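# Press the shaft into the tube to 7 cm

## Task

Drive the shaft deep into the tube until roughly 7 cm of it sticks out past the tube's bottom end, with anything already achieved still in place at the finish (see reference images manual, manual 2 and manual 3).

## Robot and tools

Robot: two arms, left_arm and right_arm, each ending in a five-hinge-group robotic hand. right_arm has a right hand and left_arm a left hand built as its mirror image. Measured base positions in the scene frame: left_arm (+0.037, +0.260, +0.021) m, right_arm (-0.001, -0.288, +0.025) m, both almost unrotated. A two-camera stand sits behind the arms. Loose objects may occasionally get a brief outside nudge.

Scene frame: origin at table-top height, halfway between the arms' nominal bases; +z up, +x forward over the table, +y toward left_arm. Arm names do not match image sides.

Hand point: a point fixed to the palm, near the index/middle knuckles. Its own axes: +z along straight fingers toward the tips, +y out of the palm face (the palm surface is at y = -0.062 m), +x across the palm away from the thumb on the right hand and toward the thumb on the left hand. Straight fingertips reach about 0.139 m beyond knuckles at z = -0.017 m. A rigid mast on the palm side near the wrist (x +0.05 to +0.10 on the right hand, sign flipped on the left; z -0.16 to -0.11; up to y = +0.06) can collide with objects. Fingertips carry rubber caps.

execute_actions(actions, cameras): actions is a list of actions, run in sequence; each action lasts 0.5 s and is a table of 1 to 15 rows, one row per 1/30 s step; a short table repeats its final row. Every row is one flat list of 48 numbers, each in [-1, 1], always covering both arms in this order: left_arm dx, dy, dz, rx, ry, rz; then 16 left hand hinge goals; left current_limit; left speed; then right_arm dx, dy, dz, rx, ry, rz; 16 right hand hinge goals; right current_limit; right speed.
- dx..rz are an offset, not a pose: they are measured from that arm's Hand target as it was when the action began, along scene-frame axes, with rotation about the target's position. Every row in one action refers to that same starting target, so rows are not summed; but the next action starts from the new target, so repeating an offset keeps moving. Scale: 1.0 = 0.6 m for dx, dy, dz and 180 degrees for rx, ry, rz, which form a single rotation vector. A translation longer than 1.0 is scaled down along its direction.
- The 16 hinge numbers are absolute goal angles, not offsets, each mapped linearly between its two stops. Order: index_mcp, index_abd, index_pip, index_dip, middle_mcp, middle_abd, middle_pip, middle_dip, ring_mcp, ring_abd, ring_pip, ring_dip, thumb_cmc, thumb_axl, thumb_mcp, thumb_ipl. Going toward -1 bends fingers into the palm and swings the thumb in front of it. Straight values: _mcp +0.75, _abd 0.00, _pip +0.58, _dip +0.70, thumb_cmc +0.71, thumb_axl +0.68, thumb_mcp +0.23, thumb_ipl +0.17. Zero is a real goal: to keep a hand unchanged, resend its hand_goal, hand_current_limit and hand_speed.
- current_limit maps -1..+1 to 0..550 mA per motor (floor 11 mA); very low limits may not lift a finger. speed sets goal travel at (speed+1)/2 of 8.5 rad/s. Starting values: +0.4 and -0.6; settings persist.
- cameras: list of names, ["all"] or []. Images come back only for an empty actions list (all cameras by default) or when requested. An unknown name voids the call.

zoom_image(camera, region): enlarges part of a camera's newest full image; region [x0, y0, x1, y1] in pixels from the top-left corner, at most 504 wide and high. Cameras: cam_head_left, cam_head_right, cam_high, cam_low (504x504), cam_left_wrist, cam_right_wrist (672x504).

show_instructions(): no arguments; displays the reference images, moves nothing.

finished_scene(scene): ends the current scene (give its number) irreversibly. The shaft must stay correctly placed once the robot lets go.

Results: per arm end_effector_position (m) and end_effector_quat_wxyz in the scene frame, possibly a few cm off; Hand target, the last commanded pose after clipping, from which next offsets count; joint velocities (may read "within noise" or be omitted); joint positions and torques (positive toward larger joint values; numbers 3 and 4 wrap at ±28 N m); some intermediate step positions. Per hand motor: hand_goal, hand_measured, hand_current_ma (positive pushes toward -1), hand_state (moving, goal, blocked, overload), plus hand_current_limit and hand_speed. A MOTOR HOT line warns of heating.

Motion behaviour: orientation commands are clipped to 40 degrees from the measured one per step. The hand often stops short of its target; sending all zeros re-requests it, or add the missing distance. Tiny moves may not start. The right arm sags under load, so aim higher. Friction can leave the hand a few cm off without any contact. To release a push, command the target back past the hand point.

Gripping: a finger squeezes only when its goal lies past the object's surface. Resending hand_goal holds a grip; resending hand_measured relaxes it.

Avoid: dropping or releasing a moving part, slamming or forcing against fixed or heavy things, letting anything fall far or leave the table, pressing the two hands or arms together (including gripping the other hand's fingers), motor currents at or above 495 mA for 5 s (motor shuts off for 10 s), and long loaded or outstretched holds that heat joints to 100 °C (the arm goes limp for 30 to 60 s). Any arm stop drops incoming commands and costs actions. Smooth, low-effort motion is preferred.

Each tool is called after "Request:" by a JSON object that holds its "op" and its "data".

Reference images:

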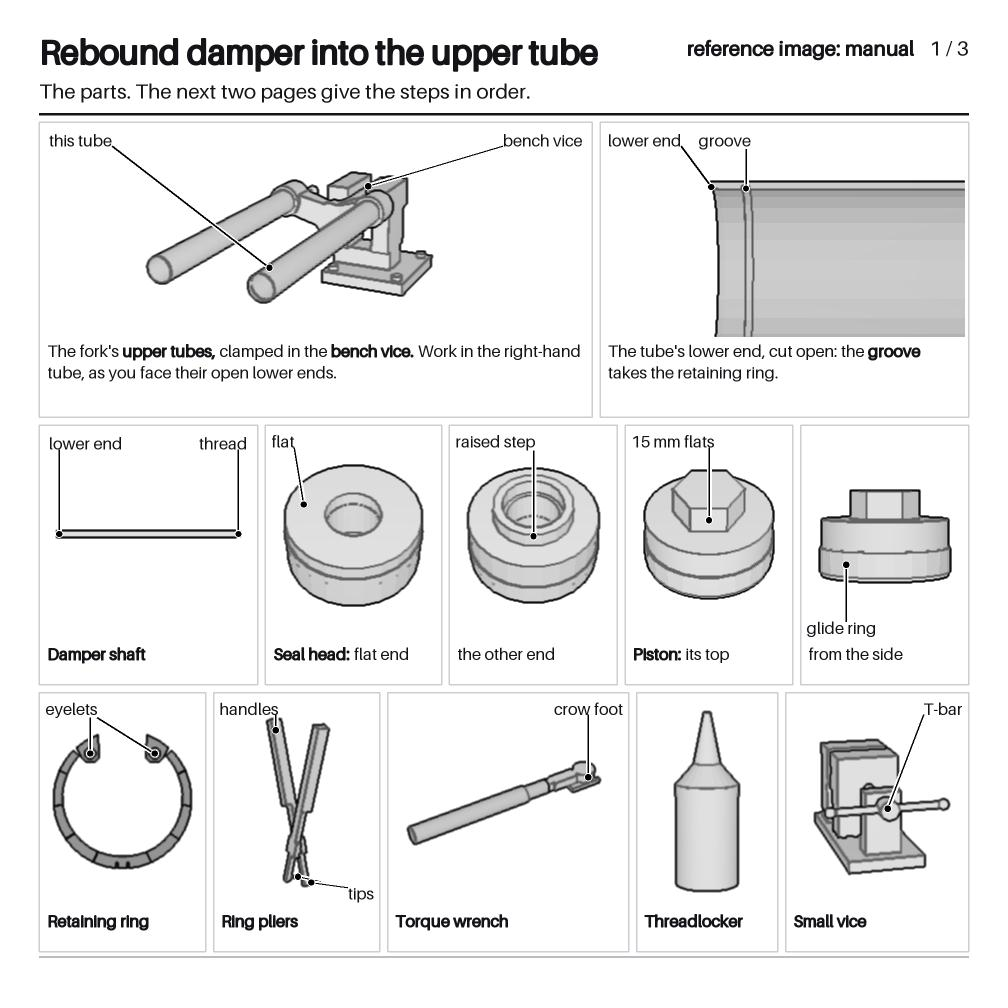

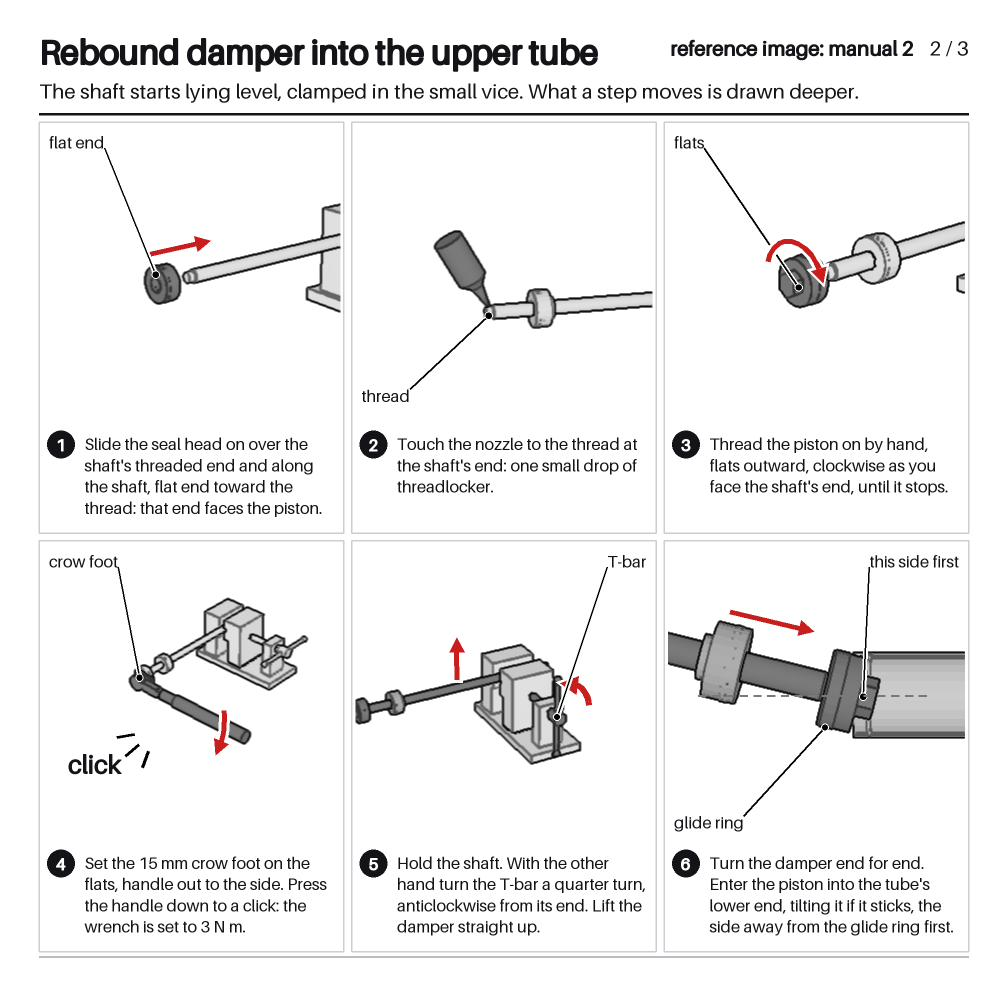

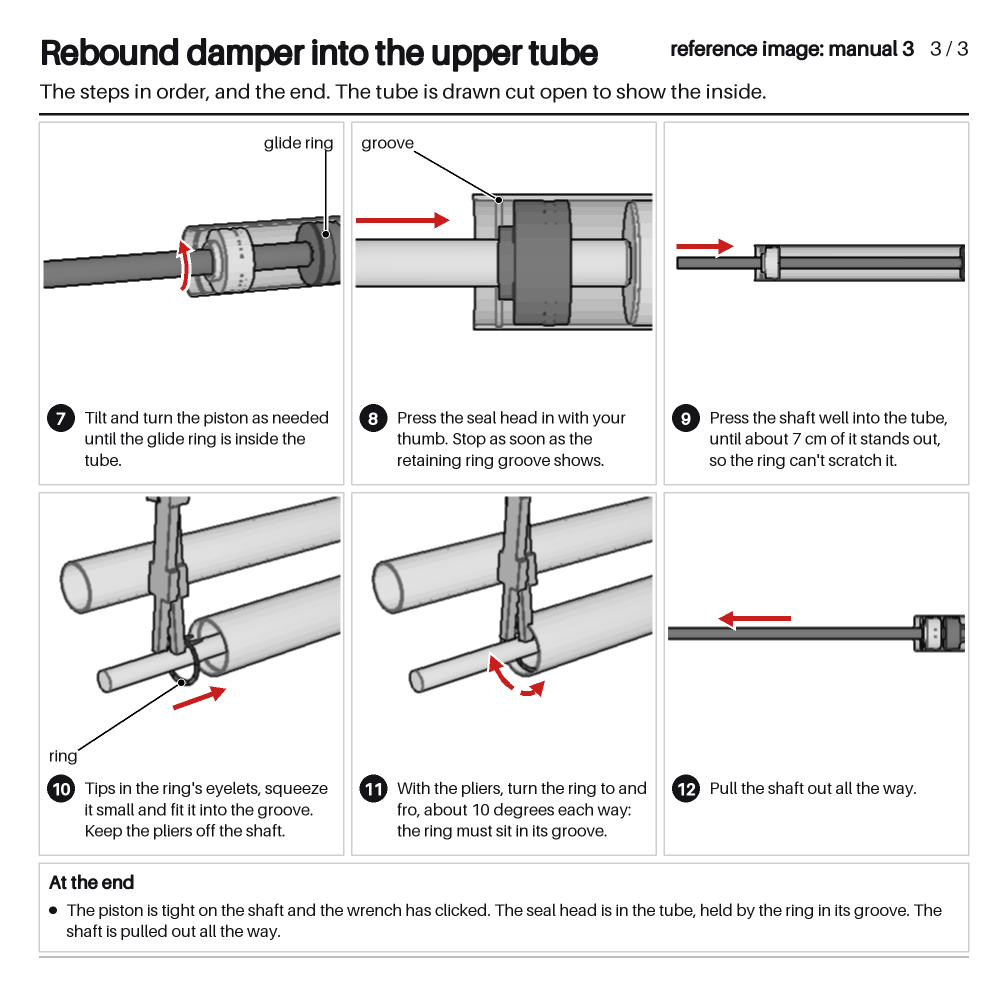

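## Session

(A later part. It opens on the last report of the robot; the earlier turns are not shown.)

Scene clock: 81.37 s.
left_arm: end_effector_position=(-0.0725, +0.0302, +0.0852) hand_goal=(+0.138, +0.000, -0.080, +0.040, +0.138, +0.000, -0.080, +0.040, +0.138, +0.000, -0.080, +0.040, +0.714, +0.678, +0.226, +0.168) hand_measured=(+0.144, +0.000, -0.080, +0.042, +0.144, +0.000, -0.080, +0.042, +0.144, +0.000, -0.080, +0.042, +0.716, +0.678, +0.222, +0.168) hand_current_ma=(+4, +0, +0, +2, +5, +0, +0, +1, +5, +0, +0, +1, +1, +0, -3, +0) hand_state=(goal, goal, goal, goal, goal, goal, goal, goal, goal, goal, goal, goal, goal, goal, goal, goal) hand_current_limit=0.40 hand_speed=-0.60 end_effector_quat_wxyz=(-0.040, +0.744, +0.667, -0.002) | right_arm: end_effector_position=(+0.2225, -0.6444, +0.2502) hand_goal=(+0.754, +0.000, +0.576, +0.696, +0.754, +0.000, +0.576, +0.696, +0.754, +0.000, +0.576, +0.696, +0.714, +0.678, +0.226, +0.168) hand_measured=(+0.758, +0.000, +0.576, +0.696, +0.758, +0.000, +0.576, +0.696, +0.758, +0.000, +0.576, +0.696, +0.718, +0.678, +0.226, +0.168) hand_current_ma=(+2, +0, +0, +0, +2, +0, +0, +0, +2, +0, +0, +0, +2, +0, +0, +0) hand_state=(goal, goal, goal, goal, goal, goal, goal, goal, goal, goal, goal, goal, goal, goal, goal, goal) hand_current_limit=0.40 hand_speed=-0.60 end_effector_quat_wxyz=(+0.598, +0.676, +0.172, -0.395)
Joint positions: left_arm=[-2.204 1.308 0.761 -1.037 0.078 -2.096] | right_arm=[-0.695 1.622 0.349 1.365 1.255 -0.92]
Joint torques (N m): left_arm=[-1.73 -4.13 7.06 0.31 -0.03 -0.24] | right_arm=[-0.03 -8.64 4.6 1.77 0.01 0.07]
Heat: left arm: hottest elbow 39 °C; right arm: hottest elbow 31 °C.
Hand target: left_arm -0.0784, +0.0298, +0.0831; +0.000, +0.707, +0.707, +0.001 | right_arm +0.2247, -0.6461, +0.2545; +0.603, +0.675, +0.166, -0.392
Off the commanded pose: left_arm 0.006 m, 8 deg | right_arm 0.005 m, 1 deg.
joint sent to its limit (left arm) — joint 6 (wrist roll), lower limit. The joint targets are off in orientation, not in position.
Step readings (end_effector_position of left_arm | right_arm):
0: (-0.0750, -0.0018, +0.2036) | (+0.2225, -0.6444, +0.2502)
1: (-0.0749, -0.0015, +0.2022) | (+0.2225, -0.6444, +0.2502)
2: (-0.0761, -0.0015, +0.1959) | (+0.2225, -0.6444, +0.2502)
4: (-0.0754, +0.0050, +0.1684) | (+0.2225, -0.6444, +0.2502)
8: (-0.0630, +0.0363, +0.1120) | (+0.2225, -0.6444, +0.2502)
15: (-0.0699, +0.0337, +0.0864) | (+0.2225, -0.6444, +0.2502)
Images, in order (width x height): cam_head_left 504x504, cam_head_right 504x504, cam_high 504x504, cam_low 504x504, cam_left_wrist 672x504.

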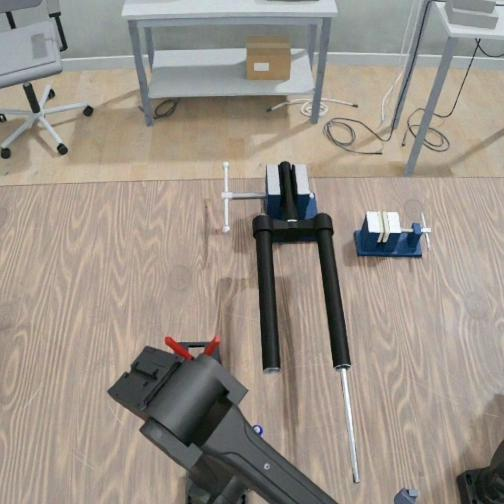

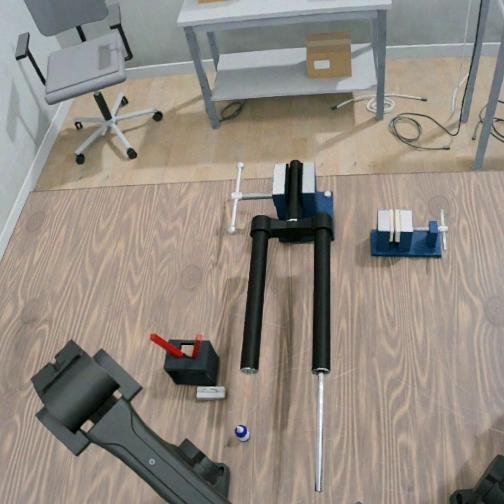

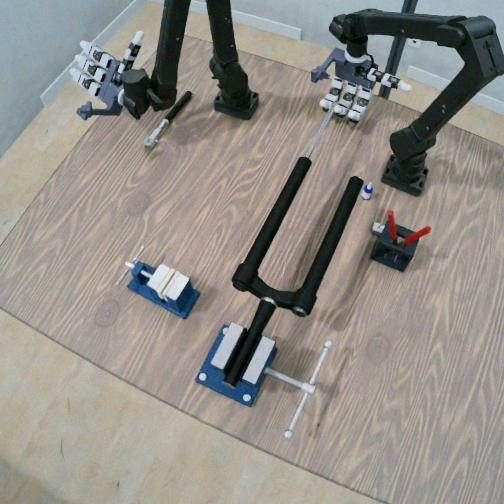

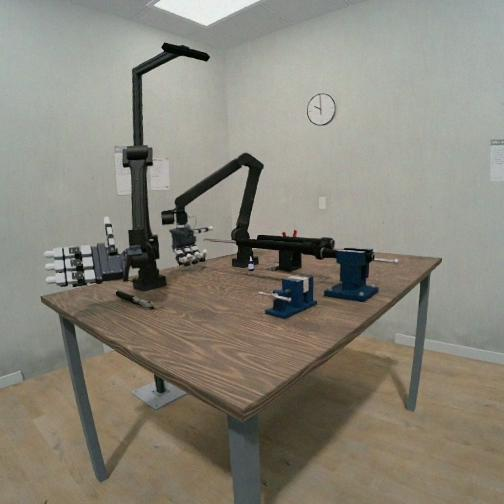

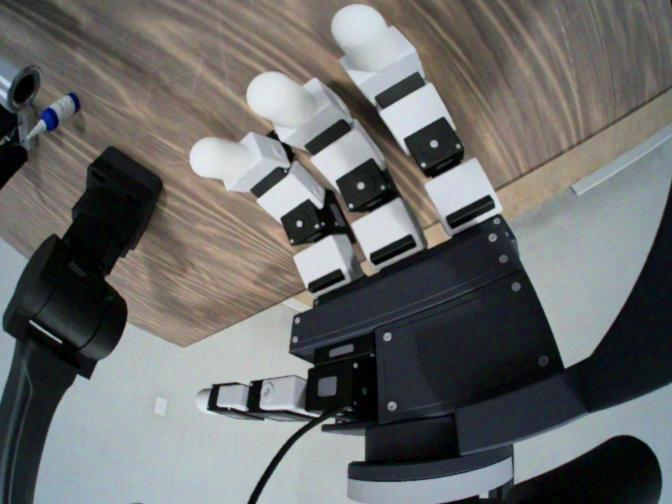

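Request:
{"op": "execute_actions", "data": {"actions": [[[0.17,0,0,0,0,0,0.137,0,-0.08,0.04,0.137,0,-0.08,0.04,0.137,0,-0.08,0.04,0.714,0.678,0.226,0.168,0.4,-0.6,0,0,0,0,0,0,0.754,0,0.576,0.696,0.754,0,0.576,0.696,0.754,0,0.576,0.696,0.714,0.678,0.226,0.168,0.4,-0.6]]], "cameras": ["cam_high","cam_low","cam_left_wrist","cam_head_right","cam_head_left"]}}

Request:
{"op": "zoom_image", "data": {"camera": "cam_low", "region": [130, 160, 280, 310]}}

Request:
{"op": "zoom_image", "data": {"camera": "cam_high", "region": [280, 0, 450, 170]}}

Scene clock: 98.93 s.
left_arm: end_effector_position=(+0.0222, +0.0341, +0.0806) hand_goal=(+0.138, +0.000, -0.080, +0.040, +0.138, +0.000, -0.080, +0.040, +0.138, +0.000, -0.080, +0.040, +0.714, +0.678, +0.226, +0.168) hand_measured=(+0.144, +0.000, -0.080, +0.042, +0.144, +0.000, -0.080, +0.042, +0.144, +0.000, -0.080, +0.042, +0.714, +0.678, +0.222, +0.168) hand_current_ma=(+5, +0, +0, +2, +7, +0, +0, +1, +6, +0, +0, +1, +0, +0, -3, +0) hand_state=(goal, goal, goal, goal, goal, goal, goal, goal, goal, goal, goal, goal, goal, goal, goal, goal) hand_current_limit=0.40 hand_speed=-0.60 end_effector_quat_wxyz=(+0.000, +0.706, +0.708, +0.008) | right_arm: end_effector_position=(+0.2225, -0.6444, +0.2502) hand_goal=(+0.754, +0.000, +0.576, +0.696, +0.754, +0.000, +0.576, +0.696, +0.754, +0.000, +0.576, +0.696, +0.714, +0.678, +0.226, +0.168) hand_measured=(+0.758, +0.000, +0.576, +0.696, +0.758, +0.000, +0.576, +0.696, +0.758, +0.000, +0.576, +0.696, +0.718, +0.678, +0.226, +0.168) hand_current_ma=(+2, +0, +0, +0, +2, +0, +0, +0, +2, +0, +0, +0, +2, +0, +0, +0) hand_state=(goal, goal, goal, goal, goal, goal, goal, goal, goal, goal, goal, goal, goal, goal, goal, goal) hand_current_limit=0.40 hand_speed=-0.60 end_effector_quat_wxyz=(+0.598, +0.676, +0.172, -0.395)
Joint positions: left_arm=[-1.953 1.199 0.641 -1.028 -0.006 -1.958] | right_arm=[-0.695 1.622 0.349 1.365 1.255 -0.92]
Joint torques (N m): left_arm=[-0.15 -4.01 7.25 -0.12 -0.09 0.02] | right_arm=[0.03 -8.64 4.6 1.77 0.01 0.07]
Heat: left arm: hottest elbow 39 °C; right arm: hottest elbow 32 °C.
Hand target: left_arm +0.0236, +0.0298, +0.0831; +0.000, +0.707, +0.707, +0.001 | right_arm +0.2247, -0.6461, +0.2545; +0.603, +0.675, +0.166, -0.392
Off the commanded pose: left_arm 0.005 m, 1 deg | right_arm 0.005 m, 1 deg.
Step readings (end_effector_position of left_arm | right_arm):
0: (-0.0725, +0.0302, +0.0852) | (+0.2225, -0.6444, +0.2502)
1: (-0.0720, +0.0304, +0.0850) | (+0.2225, -0.6444, +0.2502)
2: (-0.0684, +0.0305, +0.0843) | (+0.2225, -0.6444, +0.2502)
4: (-0.0480, +0.0324, +0.0820) | (+0.2225, -0.6444, +0.2502)
8: (+0.0007, +0.0423, +0.0786) | (+0.2225, -0.6444, +0.2502)
15: (+0.0202, +0.0368, +0.0806) | (+0.2225, -0.6444, +0.2502)
Images, in order (width x height): cam_head_left 504x504, cam_head_right 504x504, cam_high 504x504, cam_low 504x504, cam_left_wrist 672x504.

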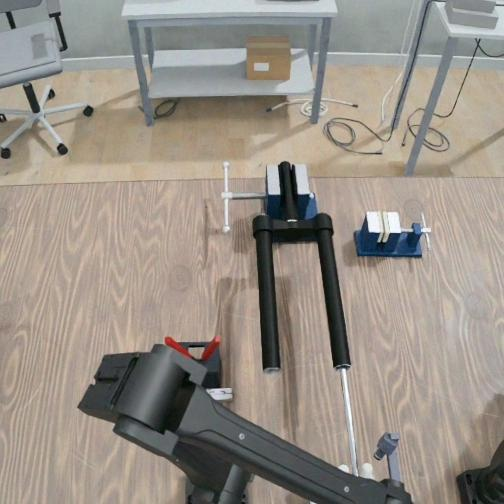

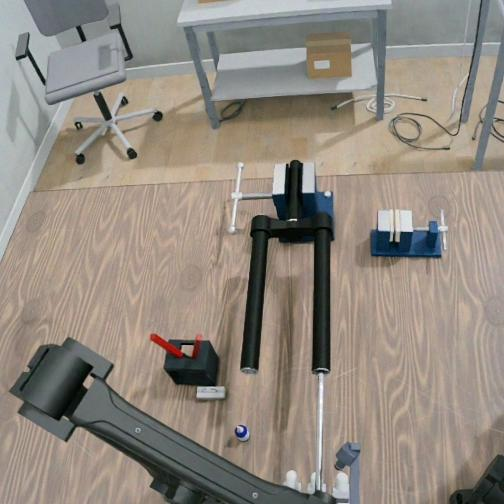

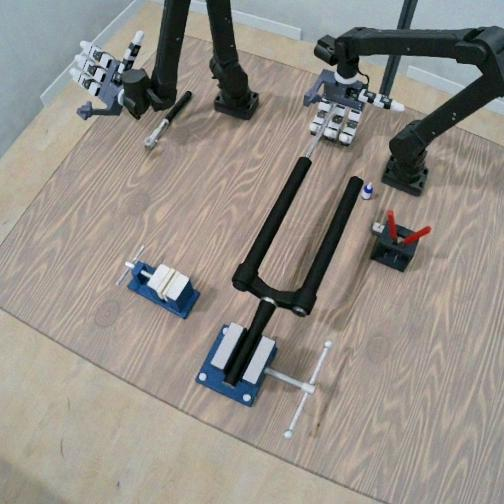

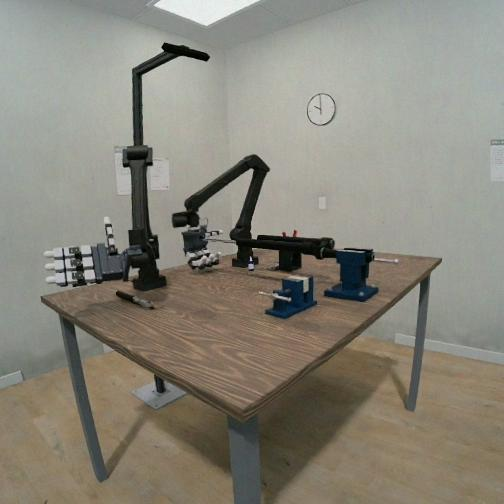

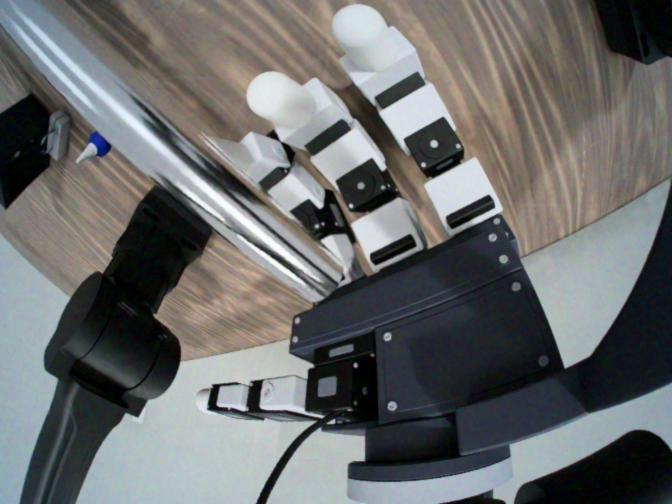

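Scaled by 3.360.

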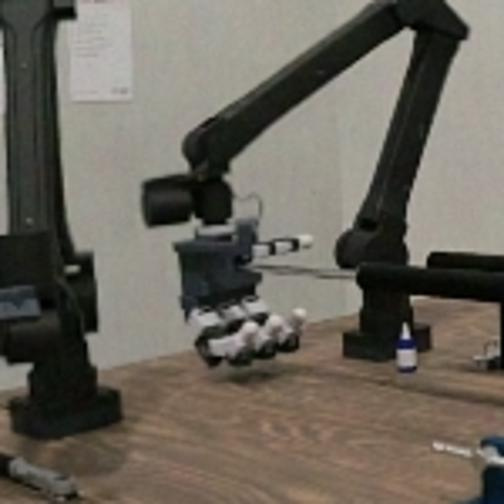

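Scaled by 2.965.

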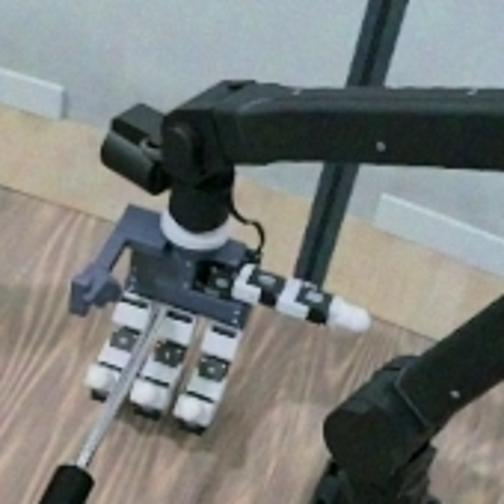

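Request:
{"op": "execute_actions", "data": {"actions": [[[0.055,0.007,0,0,0,0,0.137,0,-0.08,0.04,0.137,0,-0.08,0.04,0.137,0,-0.08,0.04,0.714,0.678,0.226,0.168,0.4,-0.6,0,0,0,0,0,0,0.754,0,0.576,0.696,0.754,0,0.576,0.696,0.754,0,0.576,0.696,0.714,0.678,0.226,0.168,0.4,-0.6]]], "cameras": ["cam_high","cam_low","cam_left_wrist","cam_head_right","cam_head_left"]}}

Request:
{"op": "zoom_image", "data": {"camera": "cam_low", "region": [130, 160, 280, 310]}}

Request:
{"op": "zoom_image", "data": {"camera": "cam_high", "region": [280, 0, 450, 170]}}

Scene clock: 118.97 s.
left_arm: end_effector_position=(+0.0533, +0.0316, +0.0823) hand_goal=(+0.138, +0.000, -0.080, +0.040, +0.138, +0.000, -0.080, +0.040, +0.138, +0.000, -0.080, +0.040, +0.714, +0.678, +0.226, +0.168) hand_measured=(+0.144, +0.000, -0.080, +0.042, +0.144, +0.000, -0.080, +0.042, +0.144, +0.000, -0.080, +0.042, +0.714, +0.678, +0.222, +0.168) hand_current_ma=(+5, +0, +0, +2, +7, +0, +0, +1, +7, +0, +0, +1, +0, +0, -3, +0) hand_state=(goal, goal, goal, goal, goal, goal, goal, goal, goal, goal, goal, goal, goal, goal, goal, goal) hand_current_limit=0.40 hand_speed=-0.60 end_effector_quat_wxyz=(+0.003, +0.706, +0.708, +0.000) | right_arm: end_effector_position=(+0.2225, -0.6444, +0.2502) hand_goal=(+0.754, +0.000, +0.576, +0.696, +0.754, +0.000, +0.576, +0.696, +0.754, +0.000, +0.576, +0.696, +0.714, +0.678, +0.226, +0.168) hand_measured=(+0.758, +0.000, +0.576, +0.696, +0.758, +0.000, +0.576, +0.696, +0.758, +0.000, +0.576, +0.696, +0.718, +0.678, +0.226, +0.168) hand_current_ma=(+2, +0, +0, +0, +2, +0, +0, +0, +2, +0, +0, +0, +2, +0, +0, +0) hand_state=(goal, goal, goal, goal, goal, goal, goal, goal, goal, goal, goal, goal, goal, goal, goal, goal) hand_current_limit=0.40 hand_speed=-0.60 end_effector_quat_wxyz=(+0.598, +0.676, +0.172, -0.395)
Joint positions: left_arm=[-1.838 1.157 0.618 -1.029 -0.005 -1.843] | right_arm=[-0.695 1.622 0.349 1.365 1.255 -0.92]
Joint torques (N m): left_arm=[0.21 -3.96 6.63 -0.38 -0.13 -0.01] | right_arm=[-0.03 -8.64 4.6 1.78 0.01 0.07]
Heat: left arm: hottest elbow 40 °C; right arm: hottest elbow 32 °C.
Hand target: left_arm +0.0566, +0.0340, +0.0832; +0.000, +0.708, +0.707, +0.001 | right_arm +0.2247, -0.6461, +0.2545; +0.603, +0.675, +0.166, -0.392
Off the commanded pose: left_arm 0.004 m, 0 deg | right_arm 0.005 m, 1 deg.
Step readings (end_effector_position of left_arm | right_arm):
0: (+0.0223, +0.0340, +0.0806) | (+0.2225, -0.6444, +0.2502)
1: (+0.0226, +0.0339, +0.0806) | (+0.2225, -0.6444, +0.2502)
2: (+0.0240, +0.0336, +0.0805) | (+0.2225, -0.6444, +0.2502)
4: (+0.0308, +0.0335, +0.0808) | (+0.2225, -0.6444, +0.2502)
8: (+0.0472, +0.0348, +0.0819) | (+0.2225, -0.6444, +0.2502)
15: (+0.0526, +0.0327, +0.0823) | (+0.2225, -0.6444, +0.2502)
Images, in order (width x height): cam_head_left 504x504, cam_head_right 504x504, cam_high 504x504, cam_low 504x504, cam_left_wrist 672x504.

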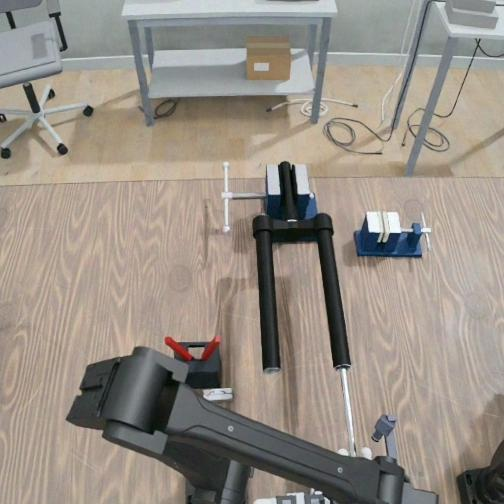

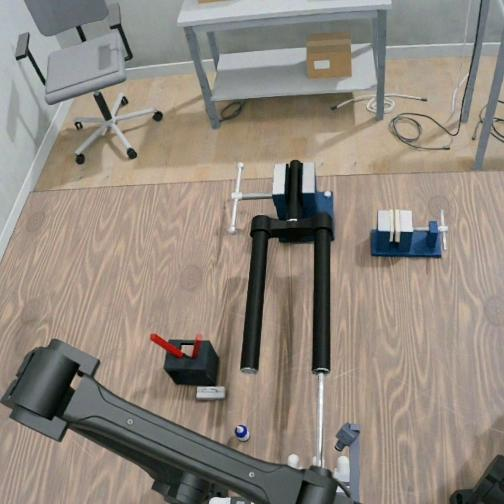

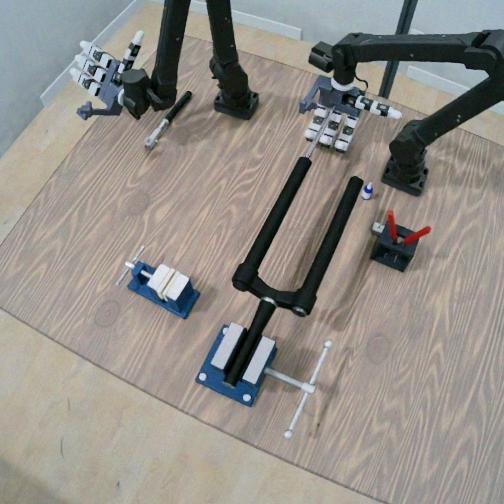

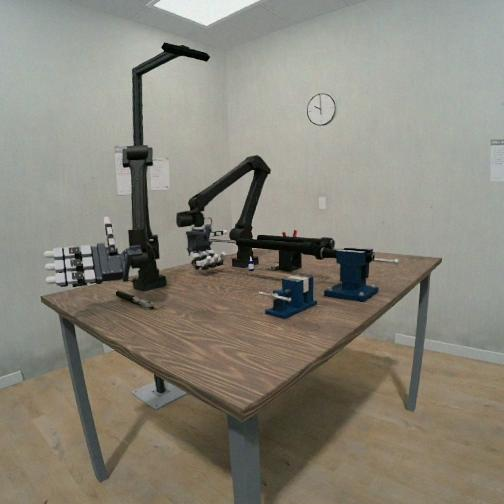

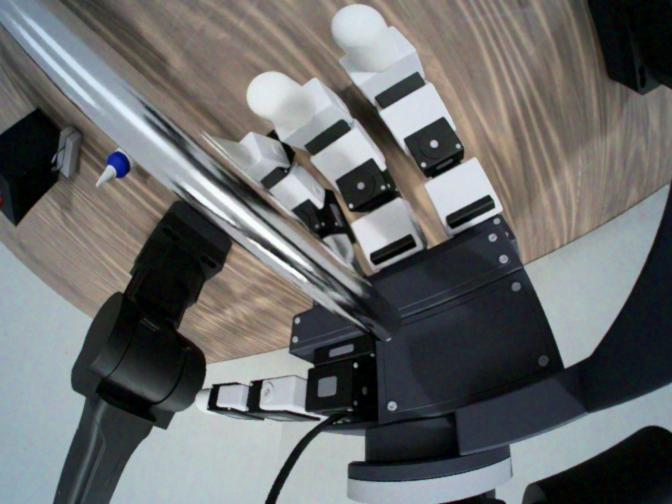

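Scaled by 3.360.

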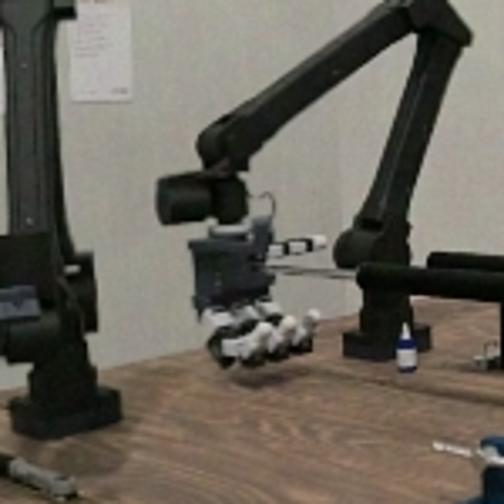

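Scaled by 2.965.

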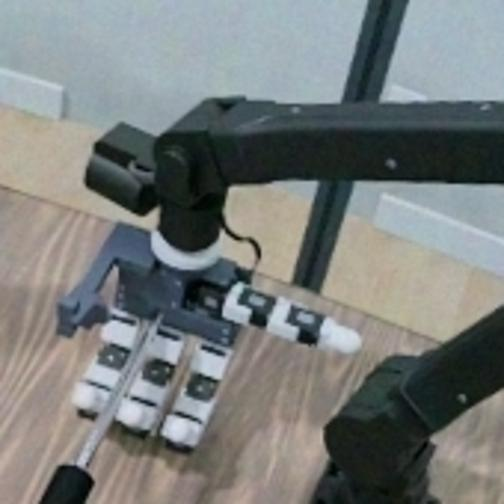

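Request:
{"op": "zoom_image", "data": {"camera": "cam_head_right", "region": [240, 340, 400, 500]}}

Request:
{"op": "zoom_image", "data": {"camera": "cam_left_wrist", "region": [270, 230, 470, 430]}}

Scaled by 3.150.

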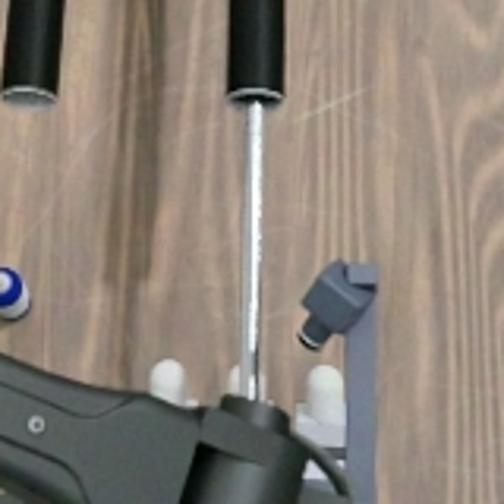

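Scaled by 2.520 from the camera's 672x504 image, which has a finer 960x720 frame.

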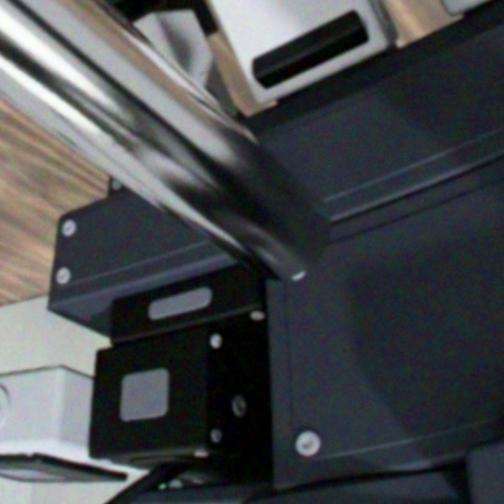

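Request:
{"op": "execute_actions", "data": {"actions": [[[-0.01,0.028,-0.017,0,0,0,0.137,0,-0.08,0.04,0.137,0,-0.08,0.04,0.137,0,-0.08,0.04,0.714,0.678,0.226,0.168,0.4,-0.6,0,0,0,0,0,0,0.754,0,0.576,0.696,0.754,0,0.576,0.696,0.754,0,0.576,0.696,0.714,0.678,0.226,0.168,0.4,-0.6]],[[0.035,0,0,0,0,0,0.137,0,-0.08,0.04,0.137,0,-0.08,0.04,0.137,0,-0.08,0.04,0.714,0.678,0.226,0.168,0.4,-0.6,0,0,0,0,0,0,0.754,0,0.576,0.696,0.754,0,0.576,0.696,0.754,0,0.576,0.696,0.714,0.678,0.226,0.168,0.4,-0.6]]], "cameras": ["cam_high","cam_left_wrist","cam_head_right"]}}

Request:
{"op": "zoom_image", "data": {"camera": "cam_head_right", "region": [240, 340, 400, 500]}}

Request:
{"op": "zoom_image", "data": {"camera": "cam_high", "region": [280, 0, 450, 170]}}

Scene clock: 138.10 s.
left_arm: end_effector_position=(+0.0545, +0.0518, +0.0724) hand_goal=(+0.138, +0.000, -0.080, +0.040, +0.138, +0.000, -0.080, +0.040, +0.138, +0.000, -0.080, +0.040, +0.714, +0.678, +0.226, +0.168) hand_measured=(+0.144, +0.000, -0.080, +0.042, +0.144, +0.000, -0.080, +0.042, +0.144, +0.000, -0.080, +0.042, +0.714, +0.678, +0.222, +0.168) hand_current_ma=(+5, +0, +0, +2, +7, +0, +0, +1, +7, +0, +0, +1, +0, +0, -3, +0) hand_state=(goal, goal, goal, goal, goal, goal, goal, goal, goal, goal, goal, goal, goal, goal, goal, goal) hand_current_limit=0.40 hand_speed=-0.60 end_effector_quat_wxyz=(-0.004, +0.710, +0.705, +0.010) | right_arm: end_effector_position=(+0.2225, -0.6444, +0.2502) hand_goal=(+0.754, +0.000, +0.576, +0.696, +0.754, +0.000, +0.576, +0.696, +0.754, +0.000, +0.576, +0.696, +0.714, +0.678, +0.226, +0.168) hand_measured=(+0.758, +0.000, +0.576, +0.696, +0.758, +0.000, +0.576, +0.696, +0.758, +0.000, +0.576, +0.696, +0.718, +0.678, +0.226, +0.168) hand_current_ma=(+2, +0, +0, +0, +2, +0, +0, +0, +2, +0, +0, +0, +2, +0, +0, +0) hand_state=(goal, goal, goal, goal, goal, goal, goal, goal, goal, goal, goal, goal, goal, goal, goal, goal) hand_current_limit=0.40 hand_speed=-0.60 end_effector_quat_wxyz=(+0.598, +0.676, +0.172, -0.395)
Joint positions: left_arm=[-1.856 1.132 0.567 -1.027 -0.004 -1.851] | right_arm=[-0.695 1.622 0.349 1.365 1.255 -0.92]
Joint torques (N m): left_arm=[-1.44 -2.49 6.78 -0.17 -0.22 -0.13] | right_arm=[-0.03 -8.64 4.6 1.77 0.01 0.07]
Heat: left arm: hottest elbow 39 °C; right arm: hottest elbow 32 °C.
Hand target: left_arm +0.0545, +0.0518, +0.0723; -0.004, +0.710, +0.705, +0.010 (last step not sent: back at the drive's target) | right_arm +0.2247, -0.6461, +0.2545; +0.603, +0.675, +0.166, -0.392
Off the commanded pose: left_arm 0.017 m, 1 deg | right_arm 0.005 m, 1 deg.
Step readings (end_effector_position of left_arm | right_arm):
0: (+0.0533, +0.0316, +0.0823) | (+0.2225, -0.6444, +0.2502)
1: (+0.0534, +0.0319, +0.0821) | (+0.2225, -0.6444, +0.2502)
2: (+0.0536, +0.0328, +0.0816) | (+0.2225, -0.6444, +0.2502)
4: (+0.0547, +0.0379, +0.0791) | (+0.2225, -0.6444, +0.2502)
8: (+0.0558, +0.0494, +0.0733) | (+0.2225, -0.6444, +0.2502)
15: (+0.0546, +0.0517, +0.0724) | (+0.2225, -0.6444, +0.2502)
16: (+0.0545, +0.0518, +0.0724) | (+0.2225, -0.6444, +0.2502) HELD (not all sent) left_arm
17: (+0.0545, +0.0518, +0.0724) | (+0.2225, -0.6444, +0.2502) HELD (not all sent) left_arm
19: (+0.0545, +0.0518, +0.0724) | (+0.2225, -0.6444, +0.2502) HELD (not all sent) left_arm
23: (+0.0545, +0.0518, +0.0724) | (+0.2225, -0.6444, +0.2502) HELD (not all sent) left_arm
30: (+0.0545, +0.0518, +0.0724) | (+0.2225, -0.6444, +0.2502) HELD (not all sent) left_arm
HELD (not all sent) left_arm: steps 16 to 30.
pose unreachable (left arm): on one or more control steps of this call, first in action 1 (counted from 0), this arm could not follow its commanded pose, so it was not sent that pose on those steps. It may still have moved: this result reports where it is.
cause: moving toward the commanded pose would bring two parts of the arm too close to each other (joints 2 (shoulder) to 6 (wrist roll) lie between them).
Images, in order (width x height): cam_head_right 504x504, cam_high 504x504, cam_left_wrist 672x504.

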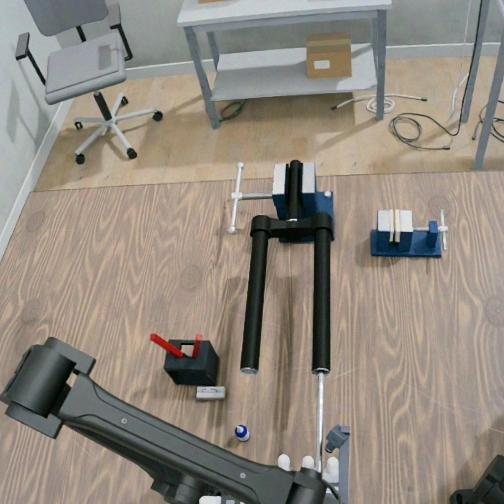

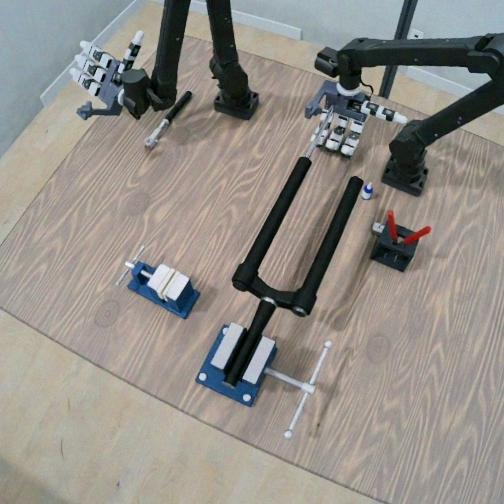

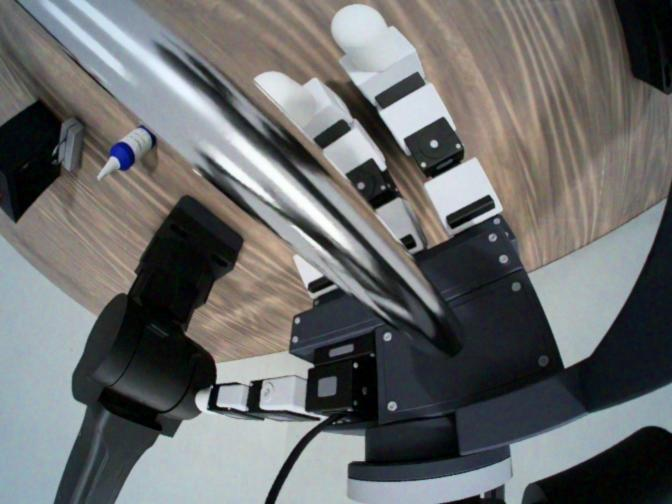

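Scaled by 3.150.

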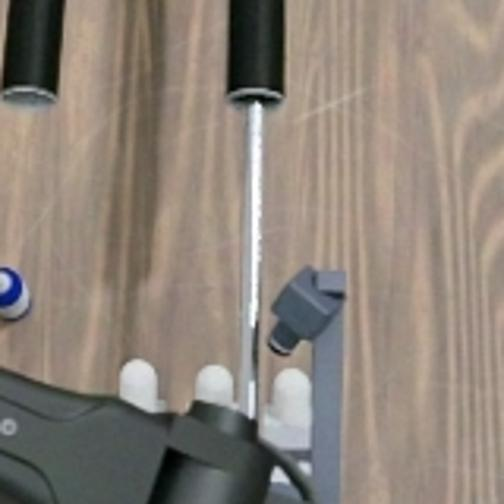

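Scaled by 2.965.

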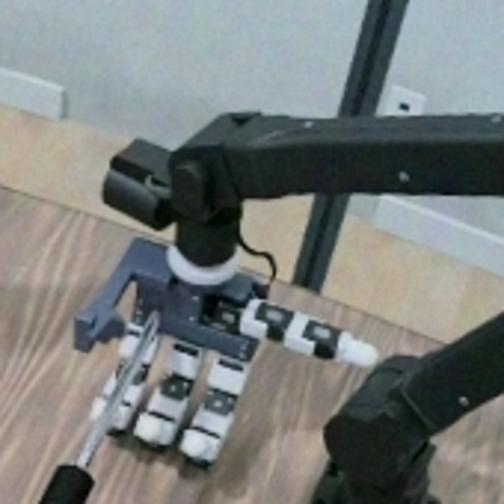

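Request:
{"op": "execute_actions", "data": {"actions": [[[0.0,-0.012,0.004,0,0,0,0.137,0,-0.08,0.04,0.137,0,-0.08,0.04,0.137,0,-0.08,0.04,0.714,0.678,-0.5,-0.4,0.4,-0.6,0,0,0,0,0,0,0.754,0,0.576,0.696,0.754,0,0.576,0.696,0.754,0,0.576,0.696,0.714,0.678,0.226,0.168,0.4,-0.6]],[[0.035,0,0,0,0,0,0.137,0,-0.08,0.04,0.137,0,-0.08,0.04,0.137,0,-0.08,0.04,0.714,0.678,-0.5,-0.4,0.4,-0.6,0,0,0,0,0,0,0.754,0,0.576,0.696,0.754,0,0.576,0.696,0.754,0,0.576,0.696,0.714,0.678,0.226,0.168,0.4,-0.6]]], "cameras": ["cam_high","cam_left_wrist","cam_head_right"]}}

Request:
{"op": "zoom_image", "data": {"camera": "cam_head_right", "region": [240, 340, 400, 500]}}

Scene clock: 158.50 s.
left_arm: end_effector_position=(+0.0733, +0.0481, +0.0708) hand_goal=(+0.138, +0.000, -0.080, +0.040, +0.138, +0.000, -0.080, +0.040, +0.138, +0.000, -0.080, +0.040, +0.714, +0.678, -0.500, -0.400) hand_measured=(+0.144, +0.000, -0.080, +0.042, +0.146, +0.000, -0.080, +0.042, +0.144, +0.000, -0.080, +0.042, +0.714, +0.678, -0.448, -0.392) hand_current_ma=(+5, +0, +0, +2, +7, +0, +0, +1, +7, +0, +0, +1, +0, +0, +161, +12) hand_state=(goal, goal, goal, goal, goal, goal, goal, goal, goal, goal, goal, goal, goal, goal, blocked, goal) hand_current_limit=0.40 hand_speed=-0.60 end_effector_quat_wxyz=(-0.006, +0.708, +0.706, +0.014) | right_arm: end_effector_position=(+0.2225, -0.6444, +0.2502) hand_goal=(+0.754, +0.000, +0.576, +0.696, +0.754, +0.000, +0.576, +0.696, +0.754, +0.000, +0.576, +0.696, +0.714, +0.678, +0.226, +0.168) hand_measured=(+0.758, +0.000, +0.576, +0.696, +0.758, +0.000, +0.576, +0.696, +0.758, +0.000, +0.576, +0.696, +0.718, +0.678, +0.226, +0.168) hand_current_ma=(+2, +0, +0, +0, +2, +0, +0, +0, +2, +0, +0, +0, +2, +0, +0, +0) hand_state=(goal, goal, goal, goal, goal, goal, goal, goal, goal, goal, goal, goal, goal, goal, goal, goal) hand_current_limit=0.40 hand_speed=-0.60 end_effector_quat_wxyz=(+0.598, +0.676, +0.172, -0.395)
Joint positions: left_arm=[-1.777 1.141 0.567 -1.027 -0.006 -1.776] | right_arm=[-0.695 1.622 0.349 1.365 1.255 -0.92]
Joint torques (N m): left_arm=[0.15 -3.66 7.36 -0.42 -0.21 0.01] | right_arm=[-0.03 -8.64 4.6 1.77 0.01 0.08]
Heat: left arm: hottest elbow 39 °C; right arm: hottest elbow 32 °C.
Hand target: left_arm +0.0755, +0.0446, +0.0747; -0.004, +0.710, +0.705, +0.010 | right_arm +0.2247, -0.6461, +0.2545; +0.603, +0.675, +0.166, -0.392
Off the commanded pose: left_arm 0.006 m, 1 deg | right_arm 0.005 m, 1 deg.
Step readings (end_effector_position of left_arm | right_arm):
0: (+0.0545, +0.0518, +0.0724) | (+0.2225, -0.6444, +0.2502)
1: (+0.0545, +0.0518, +0.0724) | (+0.2225, -0.6444, +0.2502)
2: (+0.0545, +0.0518, +0.0724) | (+0.2225, -0.6444, +0.2502)
4: (+0.0545, +0.0518, +0.0722) | (+0.2225, -0.6444, +0.2502)
8: (+0.0546, +0.0523, +0.0712) | (+0.2225, -0.6444, +0.2502)
15: (+0.0547, +0.0525, +0.0708) | (+0.2225, -0.6444, +0.2502)
16: (+0.0549, +0.0524, +0.0708) | (+0.2225, -0.6444, +0.2502)
17: (+0.0557, +0.0522, +0.0707) | (+0.2225, -0.6444, +0.2502)
19: (+0.0601, +0.0515, +0.0707) | (+0.2225, -0.6444, +0.2502)
23: (+0.0702, +0.0504, +0.0709) | (+0.2225, -0.6444, +0.2502)
30: (+0.0729, +0.0487, +0.0708) | (+0.2225, -0.6444, +0.2502)
Images, in order (width x height): cam_head_right 504x504, cam_high 504x504, cam_left_wrist 672x504.

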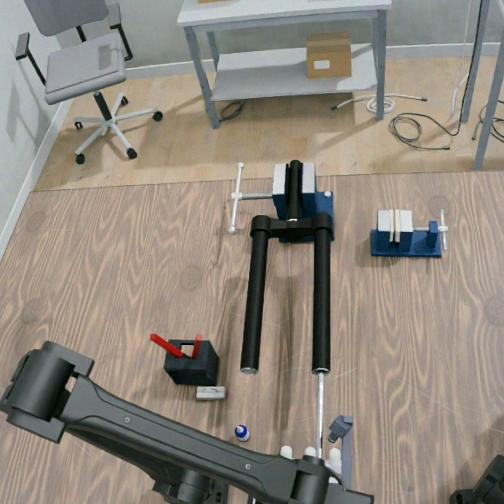

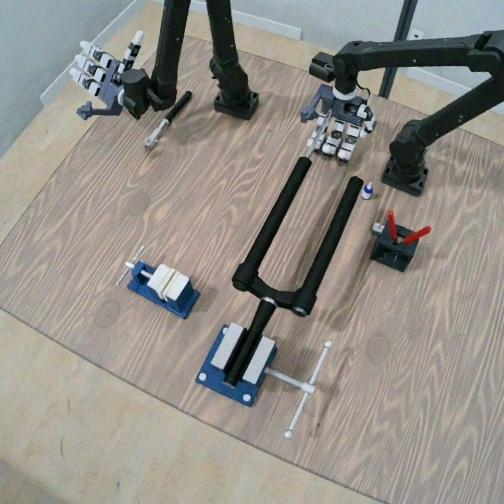

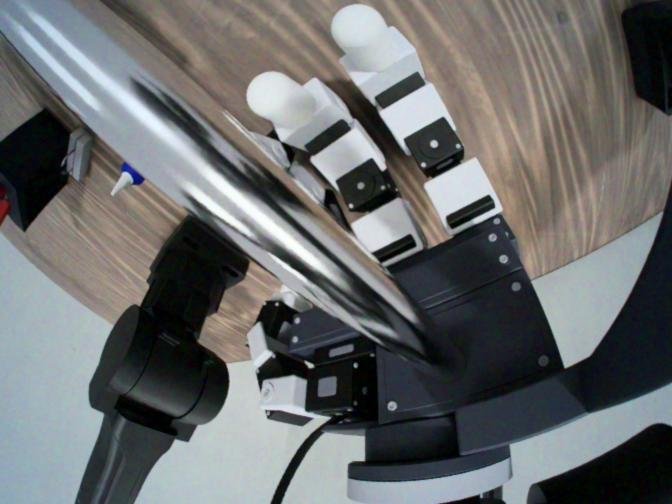

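Scaled by 3.150.

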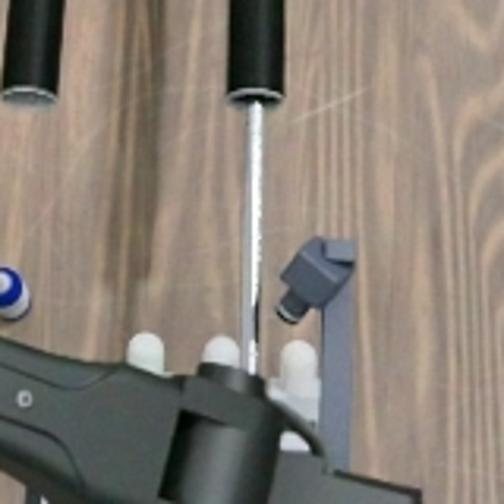

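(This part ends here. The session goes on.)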